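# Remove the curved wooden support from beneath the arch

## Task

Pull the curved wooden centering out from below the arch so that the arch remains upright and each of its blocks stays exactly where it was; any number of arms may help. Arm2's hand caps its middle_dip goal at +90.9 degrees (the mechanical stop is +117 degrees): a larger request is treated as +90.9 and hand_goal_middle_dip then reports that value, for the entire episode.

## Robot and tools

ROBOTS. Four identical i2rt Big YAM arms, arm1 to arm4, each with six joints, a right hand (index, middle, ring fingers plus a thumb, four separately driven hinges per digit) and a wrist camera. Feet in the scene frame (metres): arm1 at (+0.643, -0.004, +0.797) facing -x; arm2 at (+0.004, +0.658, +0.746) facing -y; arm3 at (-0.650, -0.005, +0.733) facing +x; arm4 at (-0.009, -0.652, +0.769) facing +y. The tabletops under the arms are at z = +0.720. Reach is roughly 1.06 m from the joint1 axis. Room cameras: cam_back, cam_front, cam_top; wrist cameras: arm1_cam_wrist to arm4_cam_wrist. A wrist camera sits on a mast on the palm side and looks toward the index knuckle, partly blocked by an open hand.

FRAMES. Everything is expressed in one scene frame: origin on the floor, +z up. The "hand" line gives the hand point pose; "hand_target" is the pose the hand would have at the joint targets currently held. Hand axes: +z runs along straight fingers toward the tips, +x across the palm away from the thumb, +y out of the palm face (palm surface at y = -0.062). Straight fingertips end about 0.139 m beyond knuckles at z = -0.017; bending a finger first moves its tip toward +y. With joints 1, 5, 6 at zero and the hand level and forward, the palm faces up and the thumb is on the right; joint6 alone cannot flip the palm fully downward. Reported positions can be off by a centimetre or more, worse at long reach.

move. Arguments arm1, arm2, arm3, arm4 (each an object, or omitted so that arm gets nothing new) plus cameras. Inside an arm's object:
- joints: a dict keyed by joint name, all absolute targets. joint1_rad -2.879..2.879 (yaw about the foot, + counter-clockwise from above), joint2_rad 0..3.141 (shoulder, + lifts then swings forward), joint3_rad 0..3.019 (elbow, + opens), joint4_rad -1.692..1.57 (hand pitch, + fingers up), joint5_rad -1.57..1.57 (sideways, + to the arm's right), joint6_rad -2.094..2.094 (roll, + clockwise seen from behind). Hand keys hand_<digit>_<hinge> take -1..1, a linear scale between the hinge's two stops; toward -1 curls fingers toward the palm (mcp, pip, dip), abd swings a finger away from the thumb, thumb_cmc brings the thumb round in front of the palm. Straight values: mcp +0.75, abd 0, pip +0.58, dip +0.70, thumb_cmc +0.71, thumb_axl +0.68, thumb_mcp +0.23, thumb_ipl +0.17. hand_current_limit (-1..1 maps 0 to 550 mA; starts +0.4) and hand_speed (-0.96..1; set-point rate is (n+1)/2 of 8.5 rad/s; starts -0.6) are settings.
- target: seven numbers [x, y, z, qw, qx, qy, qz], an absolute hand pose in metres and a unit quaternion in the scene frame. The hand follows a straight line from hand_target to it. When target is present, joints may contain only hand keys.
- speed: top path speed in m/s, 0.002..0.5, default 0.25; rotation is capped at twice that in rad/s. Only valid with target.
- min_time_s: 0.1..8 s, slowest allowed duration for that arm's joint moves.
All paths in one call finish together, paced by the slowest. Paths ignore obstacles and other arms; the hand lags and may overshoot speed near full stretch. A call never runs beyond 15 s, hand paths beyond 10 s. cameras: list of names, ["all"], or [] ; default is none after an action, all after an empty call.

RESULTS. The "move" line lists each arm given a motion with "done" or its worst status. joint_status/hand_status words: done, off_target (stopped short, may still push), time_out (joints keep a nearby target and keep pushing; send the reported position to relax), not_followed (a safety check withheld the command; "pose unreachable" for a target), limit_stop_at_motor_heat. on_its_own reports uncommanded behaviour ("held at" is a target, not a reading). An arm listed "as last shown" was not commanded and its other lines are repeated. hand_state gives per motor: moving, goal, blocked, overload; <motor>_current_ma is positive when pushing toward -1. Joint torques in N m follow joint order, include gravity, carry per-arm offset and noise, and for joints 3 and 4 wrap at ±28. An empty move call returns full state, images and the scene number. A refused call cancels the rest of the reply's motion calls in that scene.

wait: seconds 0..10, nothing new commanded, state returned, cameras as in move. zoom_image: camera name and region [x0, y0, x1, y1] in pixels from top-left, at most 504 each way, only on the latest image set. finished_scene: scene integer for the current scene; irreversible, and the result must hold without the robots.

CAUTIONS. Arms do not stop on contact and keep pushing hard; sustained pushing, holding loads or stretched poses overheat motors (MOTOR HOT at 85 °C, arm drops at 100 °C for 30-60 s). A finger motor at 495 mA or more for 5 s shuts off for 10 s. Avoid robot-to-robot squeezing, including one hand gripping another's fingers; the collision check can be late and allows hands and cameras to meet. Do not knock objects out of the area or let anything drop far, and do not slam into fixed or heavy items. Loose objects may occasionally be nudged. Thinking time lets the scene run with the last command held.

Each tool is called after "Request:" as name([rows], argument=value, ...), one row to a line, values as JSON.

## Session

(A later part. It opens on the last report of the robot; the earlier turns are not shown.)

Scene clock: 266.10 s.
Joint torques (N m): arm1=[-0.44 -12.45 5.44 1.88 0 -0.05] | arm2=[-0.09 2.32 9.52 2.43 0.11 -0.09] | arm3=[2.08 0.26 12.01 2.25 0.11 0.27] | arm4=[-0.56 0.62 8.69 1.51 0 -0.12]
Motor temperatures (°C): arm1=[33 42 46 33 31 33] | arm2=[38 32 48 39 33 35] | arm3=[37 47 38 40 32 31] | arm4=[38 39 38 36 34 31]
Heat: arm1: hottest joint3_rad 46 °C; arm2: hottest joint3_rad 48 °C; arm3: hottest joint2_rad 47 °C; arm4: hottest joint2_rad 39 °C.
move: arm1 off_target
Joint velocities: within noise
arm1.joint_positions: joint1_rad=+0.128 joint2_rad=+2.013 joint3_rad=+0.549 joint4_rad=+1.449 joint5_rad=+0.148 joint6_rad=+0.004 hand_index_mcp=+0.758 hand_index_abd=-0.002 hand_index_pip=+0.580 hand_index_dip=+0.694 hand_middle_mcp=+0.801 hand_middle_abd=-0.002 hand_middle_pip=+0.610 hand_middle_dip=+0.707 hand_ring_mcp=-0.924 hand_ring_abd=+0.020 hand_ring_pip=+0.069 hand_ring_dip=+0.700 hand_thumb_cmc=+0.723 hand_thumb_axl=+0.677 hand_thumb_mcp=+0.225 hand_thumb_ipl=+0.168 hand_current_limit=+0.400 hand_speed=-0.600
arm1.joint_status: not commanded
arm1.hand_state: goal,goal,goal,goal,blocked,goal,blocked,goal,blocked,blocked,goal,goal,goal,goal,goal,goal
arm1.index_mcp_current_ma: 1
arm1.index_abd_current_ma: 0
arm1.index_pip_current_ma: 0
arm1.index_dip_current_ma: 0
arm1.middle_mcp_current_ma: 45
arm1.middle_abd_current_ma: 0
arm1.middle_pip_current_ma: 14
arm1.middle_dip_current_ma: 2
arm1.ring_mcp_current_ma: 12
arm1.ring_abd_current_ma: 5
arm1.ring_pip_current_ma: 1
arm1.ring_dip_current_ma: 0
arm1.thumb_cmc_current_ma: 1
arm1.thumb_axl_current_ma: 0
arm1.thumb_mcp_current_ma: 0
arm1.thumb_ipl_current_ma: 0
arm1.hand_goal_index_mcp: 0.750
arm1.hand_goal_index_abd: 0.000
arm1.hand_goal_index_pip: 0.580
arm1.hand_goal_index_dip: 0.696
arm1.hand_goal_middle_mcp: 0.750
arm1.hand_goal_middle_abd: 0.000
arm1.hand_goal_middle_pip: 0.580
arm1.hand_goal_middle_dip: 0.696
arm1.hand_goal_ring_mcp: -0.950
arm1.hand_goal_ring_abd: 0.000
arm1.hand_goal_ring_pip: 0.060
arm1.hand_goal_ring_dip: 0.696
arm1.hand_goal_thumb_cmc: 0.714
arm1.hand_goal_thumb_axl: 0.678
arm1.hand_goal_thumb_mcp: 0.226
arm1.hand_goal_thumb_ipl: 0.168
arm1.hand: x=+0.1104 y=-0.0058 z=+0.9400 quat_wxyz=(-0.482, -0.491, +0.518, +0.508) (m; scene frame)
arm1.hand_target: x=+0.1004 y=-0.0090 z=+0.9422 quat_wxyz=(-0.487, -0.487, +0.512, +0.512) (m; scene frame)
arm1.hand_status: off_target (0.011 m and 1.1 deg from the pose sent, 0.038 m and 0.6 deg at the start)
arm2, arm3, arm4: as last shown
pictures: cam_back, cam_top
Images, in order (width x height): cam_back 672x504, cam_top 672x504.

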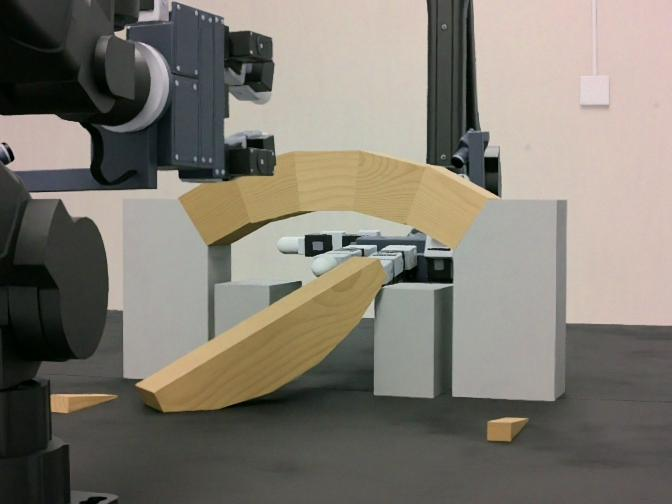

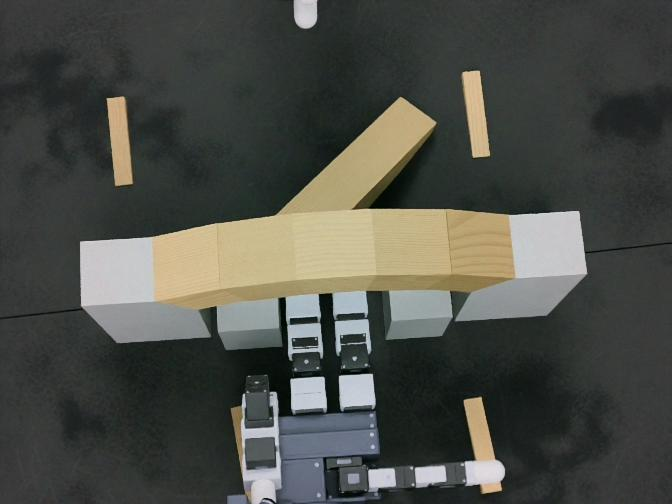

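Request:
move(arm1={"target":[0.07,-0.012,0.938,0.4872,0.4872,-0.5125,-0.5125],"speed":0.08}, cameras=["cam_back","cam_top"])

Request:
zoom_image(camera="cam_back", region=[100, 200, 460, 440])

Scene clock: 267.33 s.
Joint torques (N m): arm1=[-0.67 -12.45 5.33 1.43 0 -0.05] | arm2=[-0.09 2.32 9.52 2.41 0.11 -0.1] | arm3=[1.9 0.03 11.99 2.11 0.08 0.32] | arm4=[-0.67 0.62 8.72 1.47 0 -0.11]
Motor temperatures (°C): arm1=[33 42 46 33 31 33] | arm2=[38 32 48 39 33 35] | arm3=[37 47 38 40 32 31] | arm4=[38 39 38 36 34 31]
Heat: arm1: hottest joint3_rad 46 °C; arm2: hottest joint3_rad 48 °C; arm3: hottest joint2_rad 47 °C; arm4: hottest joint2_rad 39 °C.
move: arm1 off_target
Joint velocities: within noise
arm1.joint_positions: joint1_rad=+0.130 joint2_rad=+2.033 joint3_rad=+0.646 joint4_rad=+1.403 joint5_rad=+0.148 joint6_rad=+0.004 hand_index_mcp=+0.758 hand_index_abd=-0.002 hand_index_pip=+0.580 hand_index_dip=+0.694 hand_middle_mcp=+0.773 hand_middle_abd=-0.003 hand_middle_pip=+0.589 hand_middle_dip=+0.699 hand_ring_mcp=-0.924 hand_ring_abd=+0.020 hand_ring_pip=+0.069 hand_ring_dip=+0.700 hand_thumb_cmc=+0.723 hand_thumb_axl=+0.677 hand_thumb_mcp=+0.225 hand_thumb_ipl=+0.168 hand_current_limit=+0.400 hand_speed=-0.600
arm1.joint_status: not commanded
arm1.hand_state: goal,goal,goal,goal,blocked,goal,goal,goal,blocked,blocked,goal,goal,goal,goal,goal,goal
arm1.index_mcp_current_ma: 1
arm1.index_abd_current_ma: 0
arm1.index_pip_current_ma: 0
arm1.index_dip_current_ma: 0
arm1.middle_mcp_current_ma: 10
arm1.middle_abd_current_ma: 0
arm1.middle_pip_current_ma: 1
arm1.middle_dip_current_ma: 0
arm1.ring_mcp_current_ma: 12
arm1.ring_abd_current_ma: 5
arm1.ring_pip_current_ma: 1
arm1.ring_dip_current_ma: 0
arm1.thumb_cmc_current_ma: 1
arm1.thumb_axl_current_ma: 0
arm1.thumb_mcp_current_ma: 0
arm1.thumb_ipl_current_ma: 0
arm1.hand_goal_index_mcp: 0.750
arm1.hand_goal_index_abd: 0.000
arm1.hand_goal_index_pip: 0.580
arm1.hand_goal_index_dip: 0.696
arm1.hand_goal_middle_mcp: 0.750
arm1.hand_goal_middle_abd: 0.000
arm1.hand_goal_middle_pip: 0.580
arm1.hand_goal_middle_dip: 0.696
arm1.hand_goal_ring_mcp: -0.950
arm1.hand_goal_ring_abd: 0.000
arm1.hand_goal_ring_pip: 0.060
arm1.hand_goal_ring_dip: 0.696
arm1.hand_goal_thumb_cmc: 0.714
arm1.hand_goal_thumb_axl: 0.678
arm1.hand_goal_thumb_mcp: 0.226
arm1.hand_goal_thumb_ipl: 0.168
arm1.hand: x=+0.0778 y=-0.0098 z=+0.9470 quat_wxyz=(-0.491, -0.483, +0.511, +0.515) (m; scene frame)
arm1.hand_target: x=+0.0705 y=-0.0121 z=+0.9380 quat_wxyz=(-0.487, -0.487, +0.512, +0.512) (m; scene frame)
arm1.hand_status: off_target (0.012 m and 0.7 deg from the pose sent, 0.041 m and 1.1 deg at the start)
arm2, arm3, arm4: as last shown
pictures: cam_back, cam_top
Images, in order (width x height): cam_back 672x504, cam_top 672x504.

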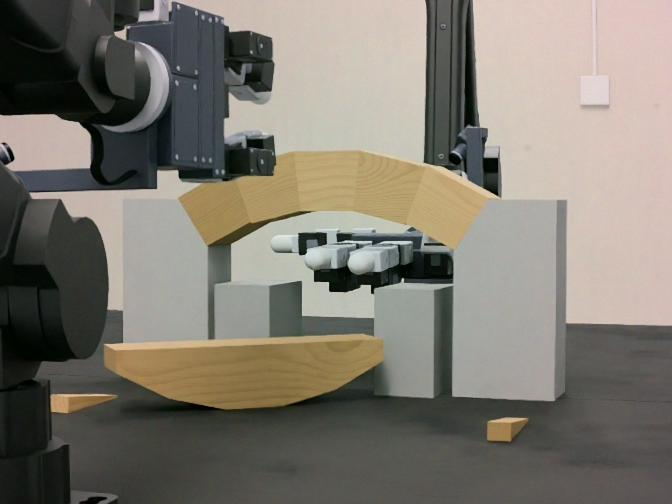

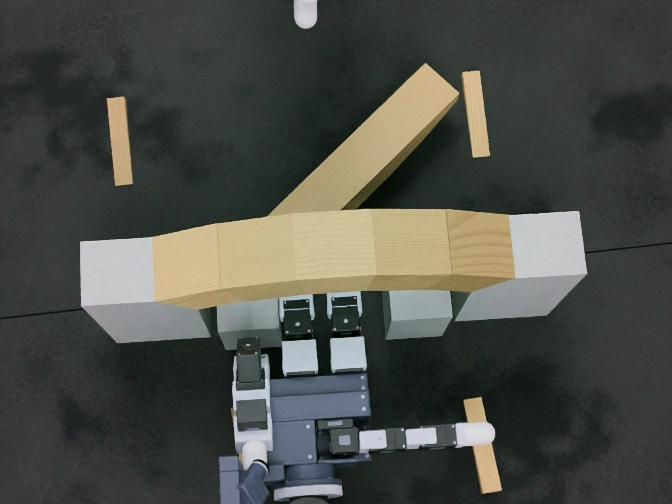

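Scaled by 1.400 from the camera's 672x504 image, which has a finer 960x720 frame.

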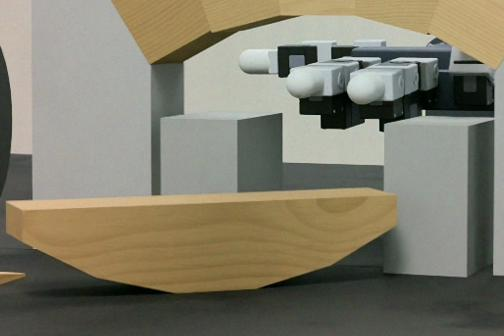

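Request:
move(arm1={"target":[0.27,0.0,0.96,0.4872,0.4872,-0.5125,-0.5125],"speed":0.2}, arm3={"joints":{"hand_index_abd":0.0,"hand_ring_abd":0.0,"hand_ring_mcp":-0.95,"hand_ring_pip":0.06,"hand_middle_mcp":0.75,"hand_middle_pip":0.58},"target":[-0.30,-0.20,0.98,0.5125,0.5125,0.4872,0.4872],"speed":0.25}, cameras=["cam_back","cam_top"])

Scene clock: 271.97 s.
Joint torques (N m): arm1=[-0.03 -8.7 0.27 2.52 0.15 0.07] | arm2=[-0.09 2.26 9.52 2.41 0.11 -0.09] | arm3=[0.91 -3.37 7.62 3 -0.1 -0.01] | arm4=[-0.62 0.56 8.7 1.48 0 -0.11]
Motor temperatures (°C): arm1=[33 42 45 33 31 33] | arm2=[38 32 48 39 33 35] | arm3=[37 47 38 40 32 31] | arm4=[38 39 38 36 34 31]
Heat: arm1: hottest joint3_rad 45 °C; arm2: hottest joint3_rad 48 °C; arm3: hottest joint2_rad 47 °C; arm4: hottest joint2_rad 39 °C.
move: arm1 off_target; arm3 off_target
Joint velocities: within noise
arm1.joint_positions: joint1_rad=+0.182 joint2_rad=+1.794 joint3_rad=+0.097 joint4_rad=+1.570 joint5_rad=+0.210 joint6_rad=+0.025 hand_index_mcp=+0.758 hand_index_abd=-0.002 hand_index_pip=+0.580 hand_index_dip=+0.694 hand_middle_mcp=+0.773 hand_middle_abd=-0.003 hand_middle_pip=+0.589 hand_middle_dip=+0.699 hand_ring_mcp=-0.924 hand_ring_abd=+0.020 hand_ring_pip=+0.069 hand_ring_dip=+0.700 hand_thumb_cmc=+0.723 hand_thumb_axl=+0.677 hand_thumb_mcp=+0.225 hand_thumb_ipl=+0.168 hand_current_limit=+0.400 hand_speed=-0.600
arm1.joint_status: not commanded
arm1.hand_state: goal,goal,goal,goal,blocked,goal,goal,goal,blocked,blocked,goal,goal,goal,goal,goal,goal
arm1.index_mcp_current_ma: 1
arm1.index_abd_current_ma: 0
arm1.index_pip_current_ma: 0
arm1.index_dip_current_ma: 0
arm1.middle_mcp_current_ma: 10
arm1.middle_abd_current_ma: 0
arm1.middle_pip_current_ma: 1
arm1.middle_dip_current_ma: 0
arm1.ring_mcp_current_ma: 12
arm1.ring_abd_current_ma: 5
arm1.ring_pip_current_ma: 1
arm1.ring_dip_current_ma: 0
arm1.thumb_cmc_current_ma: 1
arm1.thumb_axl_current_ma: 0
arm1.thumb_mcp_current_ma: 0
arm1.thumb_ipl_current_ma: 0
arm1.hand_goal_index_mcp: 0.750
arm1.hand_goal_index_abd: 0.000
arm1.hand_goal_index_pip: 0.580
arm1.hand_goal_index_dip: 0.696
arm1.hand_goal_middle_mcp: 0.750
arm1.hand_goal_middle_abd: 0.000
arm1.hand_goal_middle_pip: 0.580
arm1.hand_goal_middle_dip: 0.696
arm1.hand_goal_ring_mcp: -0.950
arm1.hand_goal_ring_abd: 0.000
arm1.hand_goal_ring_pip: 0.060
arm1.hand_goal_ring_dip: 0.696
arm1.hand_goal_thumb_cmc: 0.714
arm1.hand_goal_thumb_axl: 0.678
arm1.hand_goal_thumb_mcp: 0.226
arm1.hand_goal_thumb_ipl: 0.168
arm1.hand: x=+0.2657 y=+0.0010 z=+0.9547 quat_wxyz=(-0.451, -0.515, +0.547, +0.483) (m; scene frame)
arm1.hand_target: x=+0.2696 y=+0.0000 z=+0.9607 quat_wxyz=(-0.460, -0.508, +0.545, +0.484) (m; scene frame)
arm1.hand_status: off_target (0.007 m and 7.4 deg from the pose sent, 0.193 m and 0.7 deg at the start; a joint's target at an end of its range on 80 of 126 steps)
arm2, arm4: as last shown
arm3.joint_positions: joint1_rad=-0.752 joint2_rad=+1.389 joint3_rad=+0.186 joint4_rad=+1.159 joint5_rad=-0.688 joint6_rad=-0.014 hand_index_mcp=+0.757 hand_index_abd=-0.003 hand_index_pip=+0.580 hand_index_dip=+0.693 hand_middle_mcp=+0.758 hand_middle_abd=-0.003 hand_middle_pip=+0.580 hand_middle_dip=+0.698 hand_ring_mcp=-0.923 hand_ring_abd=+0.020 hand_ring_pip=+0.070 hand_ring_dip=+0.702 hand_thumb_cmc=+0.722 hand_thumb_axl=+0.677 hand_thumb_mcp=+0.224 hand_thumb_ipl=+0.168 hand_current_limit=+0.750 hand_speed=-0.600
arm3.joint_status: hand_ring_mcp off_target (ended at -0.923, target -0.950); the others done
arm3.hand_state: goal,goal,goal,goal,goal,goal,goal,goal,blocked,goal,goal,goal,goal,goal,goal,goal
arm3.index_mcp_current_ma: 1
arm3.index_abd_current_ma: 0
arm3.index_pip_current_ma: 0
arm3.index_dip_current_ma: 0
arm3.middle_mcp_current_ma: 1
arm3.middle_abd_current_ma: 0
arm3.middle_pip_current_ma: 0
arm3.middle_dip_current_ma: 0
arm3.ring_mcp_current_ma: 12
arm3.ring_abd_current_ma: 5
arm3.ring_pip_current_ma: 2
arm3.ring_dip_current_ma: 1
arm3.thumb_cmc_current_ma: 1
arm3.thumb_axl_current_ma: 0
arm3.thumb_mcp_current_ma: 0
arm3.thumb_ipl_current_ma: 0
arm3.hand_goal_index_mcp: 0.750
arm3.hand_goal_index_abd: 0.000
arm3.hand_goal_index_pip: 0.580
arm3.hand_goal_index_dip: 0.696
arm3.hand_goal_middle_mcp: 0.750
arm3.hand_goal_middle_abd: 0.000
arm3.hand_goal_middle_pip: 0.580
arm3.hand_goal_middle_dip: 0.696
arm3.hand_goal_ring_mcp: -0.950
arm3.hand_goal_ring_abd: 0.000
arm3.hand_goal_ring_pip: 0.060
arm3.hand_goal_ring_dip: 0.696
arm3.hand_goal_thumb_cmc: 0.714
arm3.hand_goal_thumb_axl: 0.678
arm3.hand_goal_thumb_mcp: 0.226
arm3.hand_goal_thumb_ipl: 0.168
arm3.hand: x=-0.3043 y=-0.1902 z=+0.9705 quat_wxyz=(+0.500, +0.520, +0.493, +0.486) (m; scene frame)
arm3.hand_target: x=-0.3004 y=-0.1998 z=+0.9799 quat_wxyz=(+0.512, +0.513, +0.487, +0.487) (m; scene frame)
arm3.hand_status: off_target (0.014 m and 1.7 deg from the pose sent, 0.297 m and 90.5 deg at the start)
pictures: cam_back, cam_top
Images, in order (width x height): cam_back 672x504, cam_top 672x504.

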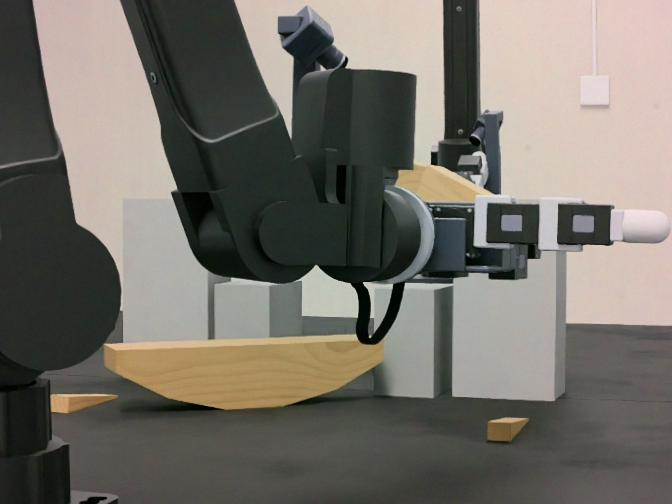

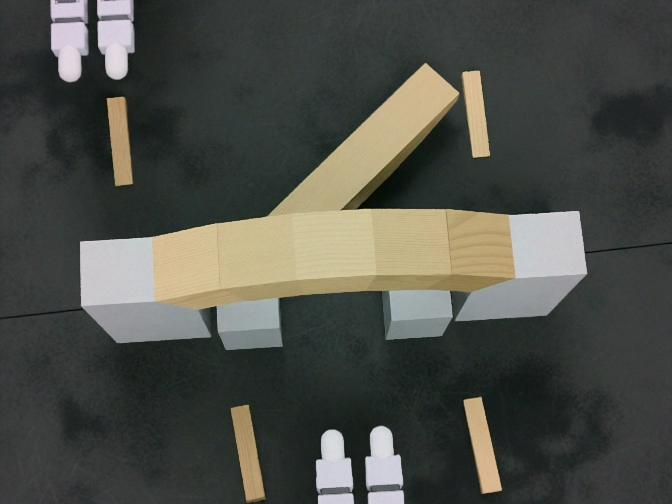

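Request:
move(arm1={"target":[0.25,0.0,1.0,0.4872,0.4872,-0.5125,-0.5125],"speed":0.2}, arm3={"target":[-0.30,-0.20,0.90,0.5125,0.5125,0.4872,0.4872],"speed":0.15}, cameras=["cam_back"])

Request:
move(arm3={"target":[-0.22,-0.20,0.885,0.5125,0.5125,0.4872,0.4872],"speed":0.15}, cameras=["cam_back","cam_top"])

Scene clock: 273.50 s.
Joint torques (N m): arm1=[-1.14 -8.23 3.48 1.58 -0.13 -0.1] | arm2=[-0.09 2.37 9.52 2.41 0.11 -0.09] | arm3=[0.32 -6.3 2.36 2.89 -0.11 -0.17] | arm4=[-0.67 0.5 8.72 1.5 0.01 -0.11]
Motor temperatures (°C): arm1=[33 42 45 33 31 33] | arm2=[38 32 48 39 33 35] | arm3=[37 46 38 40 32 31] | arm4=[38 39 38 36 34 31]
Heat: arm1: hottest joint3_rad 45 °C; arm2: hottest joint3_rad 48 °C; arm3: hottest joint2_rad 46 °C; arm4: hottest joint2_rad 39 °C.
move: arm1 done; arm3 off_target
Joint velocities: within noise
arm1.joint_positions: joint1_rad=+0.165 joint2_rad=+1.684 joint3_rad=+0.136 joint4_rad=+1.534 joint5_rad=+0.177 joint6_rad=+0.011 hand_index_mcp=+0.758 hand_index_abd=-0.002 hand_index_pip=+0.580 hand_index_dip=+0.694 hand_middle_mcp=+0.773 hand_middle_abd=-0.003 hand_middle_pip=+0.589 hand_middle_dip=+0.699 hand_ring_mcp=-0.924 hand_ring_abd=+0.020 hand_ring_pip=+0.069 hand_ring_dip=+0.700 hand_thumb_cmc=+0.723 hand_thumb_axl=+0.677 hand_thumb_mcp=+0.225 hand_thumb_ipl=+0.168 hand_current_limit=+0.400 hand_speed=-0.600
arm1.joint_status: not commanded
arm1.hand_state: goal,goal,goal,goal,blocked,goal,goal,goal,blocked,blocked,goal,goal,goal,goal,goal,goal
arm1.index_mcp_current_ma: 1
arm1.index_abd_current_ma: 0
arm1.index_pip_current_ma: 0
arm1.index_dip_current_ma: 0
arm1.middle_mcp_current_ma: 10
arm1.middle_abd_current_ma: 0
arm1.middle_pip_current_ma: 1
arm1.middle_dip_current_ma: 0
arm1.ring_mcp_current_ma: 12
arm1.ring_abd_current_ma: 5
arm1.ring_pip_current_ma: 1
arm1.ring_dip_current_ma: 0
arm1.thumb_cmc_current_ma: 1
arm1.thumb_axl_current_ma: 0
arm1.thumb_mcp_current_ma: 0
arm1.thumb_ipl_current_ma: 0
arm1.hand_goal_index_mcp: 0.750
arm1.hand_goal_index_abd: 0.000
arm1.hand_goal_index_pip: 0.580
arm1.hand_goal_index_dip: 0.696
arm1.hand_goal_middle_mcp: 0.750
arm1.hand_goal_middle_abd: 0.000
arm1.hand_goal_middle_pip: 0.580
arm1.hand_goal_middle_dip: 0.696
arm1.hand_goal_ring_mcp: -0.950
arm1.hand_goal_ring_abd: 0.000
arm1.hand_goal_ring_pip: 0.060
arm1.hand_goal_ring_dip: 0.696
arm1.hand_goal_thumb_cmc: 0.714
arm1.hand_goal_thumb_axl: 0.678
arm1.hand_goal_thumb_mcp: 0.226
arm1.hand_goal_thumb_ipl: 0.168
arm1.hand: x=+0.2553 y=-0.0010 z=+0.9939 quat_wxyz=(-0.485, -0.491, +0.518, +0.505) (m; scene frame)
arm1.hand_target: x=+0.2502 y=+0.0001 z=+1.0001 quat_wxyz=(-0.487, -0.487, +0.512, +0.513) (m; scene frame)
arm1.hand_status: done (0.008 m and 1.1 deg from the pose sent, 0.048 m and 7.4 deg at the start)
arm2.joint_positions: joint1_rad=+0.026 joint2_rad=+0.643 joint3_rad=+1.411 joint4_rad=-1.287 joint5_rad=+0.093 joint6_rad=+1.162 hand_index_mcp=+0.755 hand_index_abd=+0.000 hand_index_pip=+0.577 hand_index_dip=+0.696 hand_middle_mcp=+0.755 hand_middle_abd=+0.000 hand_middle_pip=+0.577 hand_middle_dip=+0.696 hand_ring_mcp=+0.755 hand_ring_abd=+0.000 hand_ring_pip=+0.577 hand_ring_dip=+0.696 hand_thumb_cmc=+0.715 hand_thumb_axl=+0.677 hand_thumb_mcp=+0.226 hand_thumb_ipl=+0.168 hand_current_limit=+0.400 hand_speed=-0.600
arm2.joint_status: not commanded
arm2.hand_state: goal,goal,goal,goal,goal,goal,goal,goal,goal,goal,goal,goal,goal,goal,goal,goal
arm2.index_mcp_current_ma: 0
arm2.index_abd_current_ma: 0
arm2.index_pip_current_ma: 0
arm2.index_dip_current_ma: 0
arm2.middle_mcp_current_ma: 0
arm2.middle_abd_current_ma: 0
arm2.middle_pip_current_ma: 0
arm2.middle_dip_current_ma: 0
arm2.ring_mcp_current_ma: 0
arm2.ring_abd_current_ma: 0
arm2.ring_pip_current_ma: 0
arm2.ring_dip_current_ma: 0
arm2.thumb_cmc_current_ma: 0
arm2.thumb_axl_current_ma: 0
arm2.thumb_mcp_current_ma: 0
arm2.thumb_ipl_current_ma: 0
arm2.hand_goal_index_mcp: 0.754
arm2.hand_goal_index_abd: 0.000
arm2.hand_goal_index_pip: 0.576
arm2.hand_goal_index_dip: 0.696
arm2.hand_goal_middle_mcp: 0.754
arm2.hand_goal_middle_abd: 0.000
arm2.hand_goal_middle_pip: 0.576
arm2.hand_goal_middle_dip: 0.696
arm2.hand_goal_ring_mcp: 0.754
arm2.hand_goal_ring_abd: 0.000
arm2.hand_goal_ring_pip: 0.576
arm2.hand_goal_ring_dip: 0.696
arm2.hand_goal_thumb_cmc: 0.714
arm2.hand_goal_thumb_axl: 0.678
arm2.hand_goal_thumb_mcp: 0.226
arm2.hand_goal_thumb_ipl: 0.168
arm2.hand: x=-0.1014 y=+0.4106 z=+1.3164 quat_wxyz=(+0.442, +0.708, -0.495, +0.241) (m; scene frame)
arm2.hand_target: x=-0.1015 y=+0.4137 z=+1.3285 quat_wxyz=(+0.451, +0.702, -0.492, +0.248) (m; scene frame)
arm2.hand_status: not commanded
arm3.joint_positions: joint1_rad=-0.765 joint2_rad=+1.841 joint3_rad=+0.202 joint4_rad=+1.548 joint5_rad=-0.708 joint6_rad=-0.040 hand_index_mcp=+0.759 hand_index_abd=-0.003 hand_index_pip=+0.580 hand_index_dip=+0.693 hand_middle_mcp=+0.759 hand_middle_abd=-0.003 hand_middle_pip=+0.580 hand_middle_dip=+0.698 hand_ring_mcp=-0.923 hand_ring_abd=+0.020 hand_ring_pip=+0.070 hand_ring_dip=+0.702 hand_thumb_cmc=+0.722 hand_thumb_axl=+0.677 hand_thumb_mcp=+0.224 hand_thumb_ipl=+0.168 hand_current_limit=+0.750 hand_speed=-0.600
arm3.joint_status: not commanded
arm3.hand_state: goal,goal,goal,goal,goal,goal,goal,goal,blocked,goal,goal,goal,goal,goal,goal,goal
arm3.index_mcp_current_ma: 1
arm3.index_abd_current_ma: 0
arm3.index_pip_current_ma: 0
arm3.index_dip_current_ma: 0
arm3.middle_mcp_current_ma: 1
arm3.middle_abd_current_ma: 0
arm3.middle_pip_current_ma: 0
arm3.middle_dip_current_ma: 0
arm3.ring_mcp_current_ma: 12
arm3.ring_abd_current_ma: 5
arm3.ring_pip_current_ma: 2
arm3.ring_dip_current_ma: 1
arm3.thumb_cmc_current_ma: 1
arm3.thumb_axl_current_ma: 0
arm3.thumb_mcp_current_ma: 0
arm3.thumb_ipl_current_ma: 0
arm3.hand_goal_index_mcp: 0.750
arm3.hand_goal_index_abd: 0.000
arm3.hand_goal_index_pip: 0.580
arm3.hand_goal_index_dip: 0.696
arm3.hand_goal_middle_mcp: 0.750
arm3.hand_goal_middle_abd: 0.000
arm3.hand_goal_middle_pip: 0.580
arm3.hand_goal_middle_dip: 0.696
arm3.hand_goal_ring_mcp: -0.950
arm3.hand_goal_ring_abd: 0.000
arm3.hand_goal_ring_pip: 0.060
arm3.hand_goal_ring_dip: 0.696
arm3.hand_goal_thumb_cmc: 0.714
arm3.hand_goal_thumb_axl: 0.678
arm3.hand_goal_thumb_mcp: 0.226
arm3.hand_goal_thumb_ipl: 0.168
arm3.hand: x=-0.2995 y=-0.1948 z=+0.8983 quat_wxyz=(+0.488, +0.528, +0.502, +0.481) (m; scene frame)
arm3.hand_target: x=-0.2999 y=-0.2002 z=+0.9006 quat_wxyz=(+0.499, +0.523, +0.501, +0.477) (m; scene frame)
arm3.hand_status: off_target (0.005 m and 3.7 deg from the pose sent, 0.071 m and 1.7 deg at the start; a joint's target at an end of its range on 23 of 39 steps)
arm4.joint_positions: joint1_rad=+0.002 joint2_rad=+0.640 joint3_rad=+1.352 joint4_rad=-1.260 joint5_rad=-0.057 joint6_rad=+1.182 hand_index_mcp=+0.754 hand_index_abd=+0.000 hand_index_pip=+0.577 hand_index_dip=+0.696 hand_middle_mcp=+0.754 hand_middle_abd=+0.000 hand_middle_pip=+0.577 hand_middle_dip=+0.696 hand_ring_mcp=+0.754 hand_ring_abd=+0.000 hand_ring_pip=+0.577 hand_ring_dip=+0.696 hand_thumb_cmc=+0.714 hand_thumb_axl=+0.677 hand_thumb_mcp=+0.226 hand_thumb_ipl=+0.168 hand_current_limit=+0.400 hand_speed=-0.600
arm4.joint_status: not commanded
arm4.hand_state: goal,goal,goal,goal,goal,goal,goal,goal,goal,goal,goal,goal,goal,goal,goal,goal
arm4.index_mcp_current_ma: 0
arm4.index_abd_current_ma: 0
arm4.index_pip_current_ma: 0
arm4.index_dip_current_ma: 0
arm4.middle_mcp_current_ma: 0
arm4.middle_abd_current_ma: 0
arm4.middle_pip_current_ma: 0
arm4.middle_dip_current_ma: 0
arm4.ring_mcp_current_ma: 0
arm4.ring_abd_current_ma: 0
arm4.ring_pip_current_ma: 0
arm4.ring_dip_current_ma: 0
arm4.thumb_cmc_current_ma: 0
arm4.thumb_axl_current_ma: 0
arm4.thumb_mcp_current_ma: 0
arm4.thumb_ipl_current_ma: 0
arm4.hand_goal_index_mcp: 0.754
arm4.hand_goal_index_abd: 0.000
arm4.hand_goal_index_pip: 0.576
arm4.hand_goal_index_dip: 0.696
arm4.hand_goal_middle_mcp: 0.754
arm4.hand_goal_middle_abd: 0.000
arm4.hand_goal_middle_pip: 0.576
arm4.hand_goal_middle_dip: 0.696
arm4.hand_goal_ring_mcp: 0.754
arm4.hand_goal_ring_abd: 0.000
arm4.hand_goal_ring_pip: 0.576
arm4.hand_goal_ring_dip: 0.696
arm4.hand_goal_thumb_cmc: 0.714
arm4.hand_goal_thumb_axl: 0.678
arm4.hand_goal_thumb_mcp: 0.226
arm4.hand_goal_thumb_ipl: 0.168
arm4.hand: x=+0.0525 y=-0.3823 z=+1.3097 quat_wxyz=(-0.296, +0.459, +0.741, +0.392) (m; scene frame)
arm4.hand_target: x=+0.0524 y=-0.3847 z=+1.3217 quat_wxyz=(-0.302, +0.455, +0.736, +0.401) (m; scene frame)
arm4.hand_status: not commanded
pictures: cam_back
Images, in order (width x height): cam_back 672x504.

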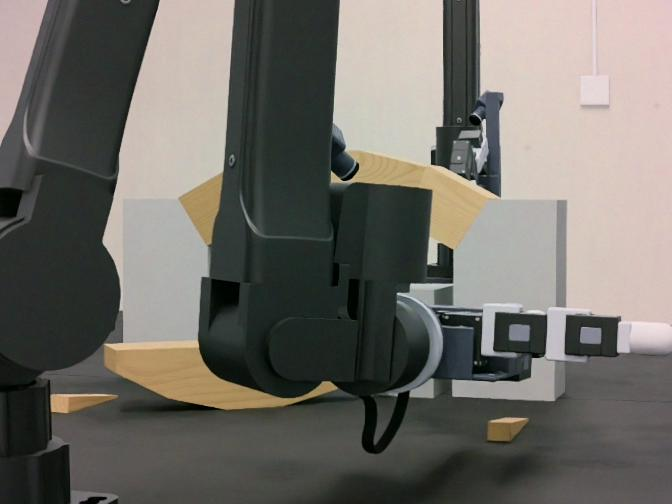

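Scene clock: 274.77 s.
Joint torques (N m): arm1=[-1.08 -8.35 3.52 1.52 -0.15 -0.1] | arm2=[-0.09 2.26 9.52 2.41 0.11 -0.09] | arm3=[2.32 -9.35 3.17 3.17 0.03 0.08] | arm4=[-0.62 0.62 8.7 1.47 0 -0.12]
Motor temperatures (°C): arm1=[33 42 45 33 31 33] | arm2=[38 32 48 39 33 35] | arm3=[37 46 38 40 32 31] | arm4=[38 39 38 36 34 31]
Heat: arm1: hottest joint3_rad 45 °C; arm2: hottest joint3_rad 48 °C; arm3: hottest joint2_rad 46 °C; arm4: hottest joint2_rad 39 °C.
move: arm3 done
Joint velocities: within noise
arm1, arm2, arm4: as last shown
arm3.joint_positions: joint1_rad=-0.599 joint2_rad=+1.968 joint3_rad=+0.385 joint4_rad=+1.549 joint5_rad=-0.518 joint6_rad=-0.016 hand_index_mcp=+0.759 hand_index_abd=-0.003 hand_index_pip=+0.580 hand_index_dip=+0.693 hand_middle_mcp=+0.759 hand_middle_abd=-0.003 hand_middle_pip=+0.580 hand_middle_dip=+0.698 hand_ring_mcp=-0.923 hand_ring_abd=+0.020 hand_ring_pip=+0.070 hand_ring_dip=+0.702 hand_thumb_cmc=+0.722 hand_thumb_axl=+0.677 hand_thumb_mcp=+0.224 hand_thumb_ipl=+0.168 hand_current_limit=+0.750 hand_speed=-0.600
arm3.joint_status: not commanded
arm3.hand_state: goal,goal,goal,goal,goal,goal,goal,goal,blocked,goal,goal,goal,goal,goal,goal,goal
arm3.index_mcp_current_ma: 1
arm3.index_abd_current_ma: 0
arm3.index_pip_current_ma: 0
arm3.index_dip_current_ma: 0
arm3.middle_mcp_current_ma: 1
arm3.middle_abd_current_ma: 0
arm3.middle_pip_current_ma: 0
arm3.middle_dip_current_ma: 0
arm3.ring_mcp_current_ma: 12
arm3.ring_abd_current_ma: 5
arm3.ring_pip_current_ma: 2
arm3.ring_dip_current_ma: 1
arm3.thumb_cmc_current_ma: 1
arm3.thumb_axl_current_ma: 0
arm3.thumb_mcp_current_ma: 0
arm3.thumb_ipl_current_ma: 0
arm3.hand_goal_index_mcp: 0.750
arm3.hand_goal_index_abd: 0.000
arm3.hand_goal_index_pip: 0.580
arm3.hand_goal_index_dip: 0.696
arm3.hand_goal_middle_mcp: 0.750
arm3.hand_goal_middle_abd: 0.000
arm3.hand_goal_middle_pip: 0.580
arm3.hand_goal_middle_dip: 0.696
arm3.hand_goal_ring_mcp: -0.950
arm3.hand_goal_ring_abd: 0.000
arm3.hand_goal_ring_pip: 0.060
arm3.hand_goal_ring_dip: 0.696
arm3.hand_goal_thumb_cmc: 0.714
arm3.hand_goal_thumb_axl: 0.678
arm3.hand_goal_thumb_mcp: 0.226
arm3.hand_goal_thumb_ipl: 0.168
arm3.hand: x=-0.2251 y=-0.2019 z=+0.8861 quat_wxyz=(+0.510, +0.519, +0.491, +0.480) (m; scene frame)
arm3.hand_target: x=-0.2200 y=-0.2000 z=+0.8853 quat_wxyz=(+0.510, +0.515, +0.490, +0.485) (m; scene frame)
arm3.hand_status: done (0.006 m and 1.3 deg from the pose sent, 0.081 m and 3.8 deg at the start; a joint's target at an end of its range on 37 of 38 steps)
pictures: cam_back, cam_top
Images, in order (width x height): cam_back 672x504, cam_top 672x504.

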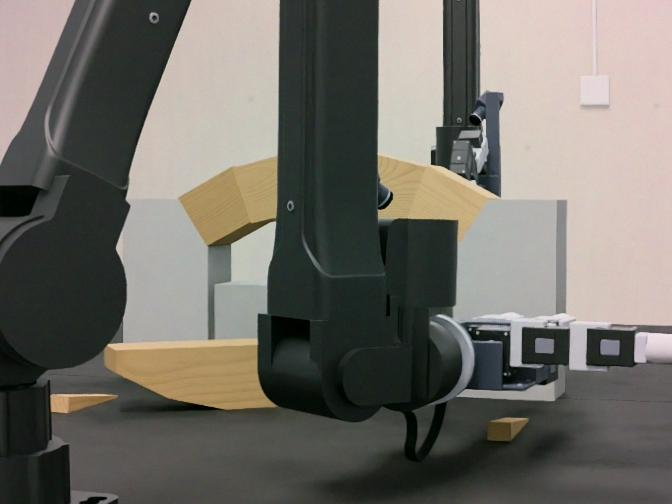

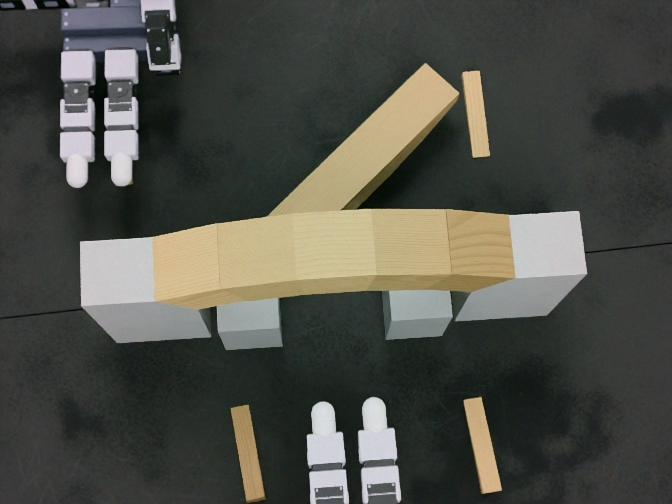

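Request:
finished_scene(scene=1)

The scene is finished: the task was done.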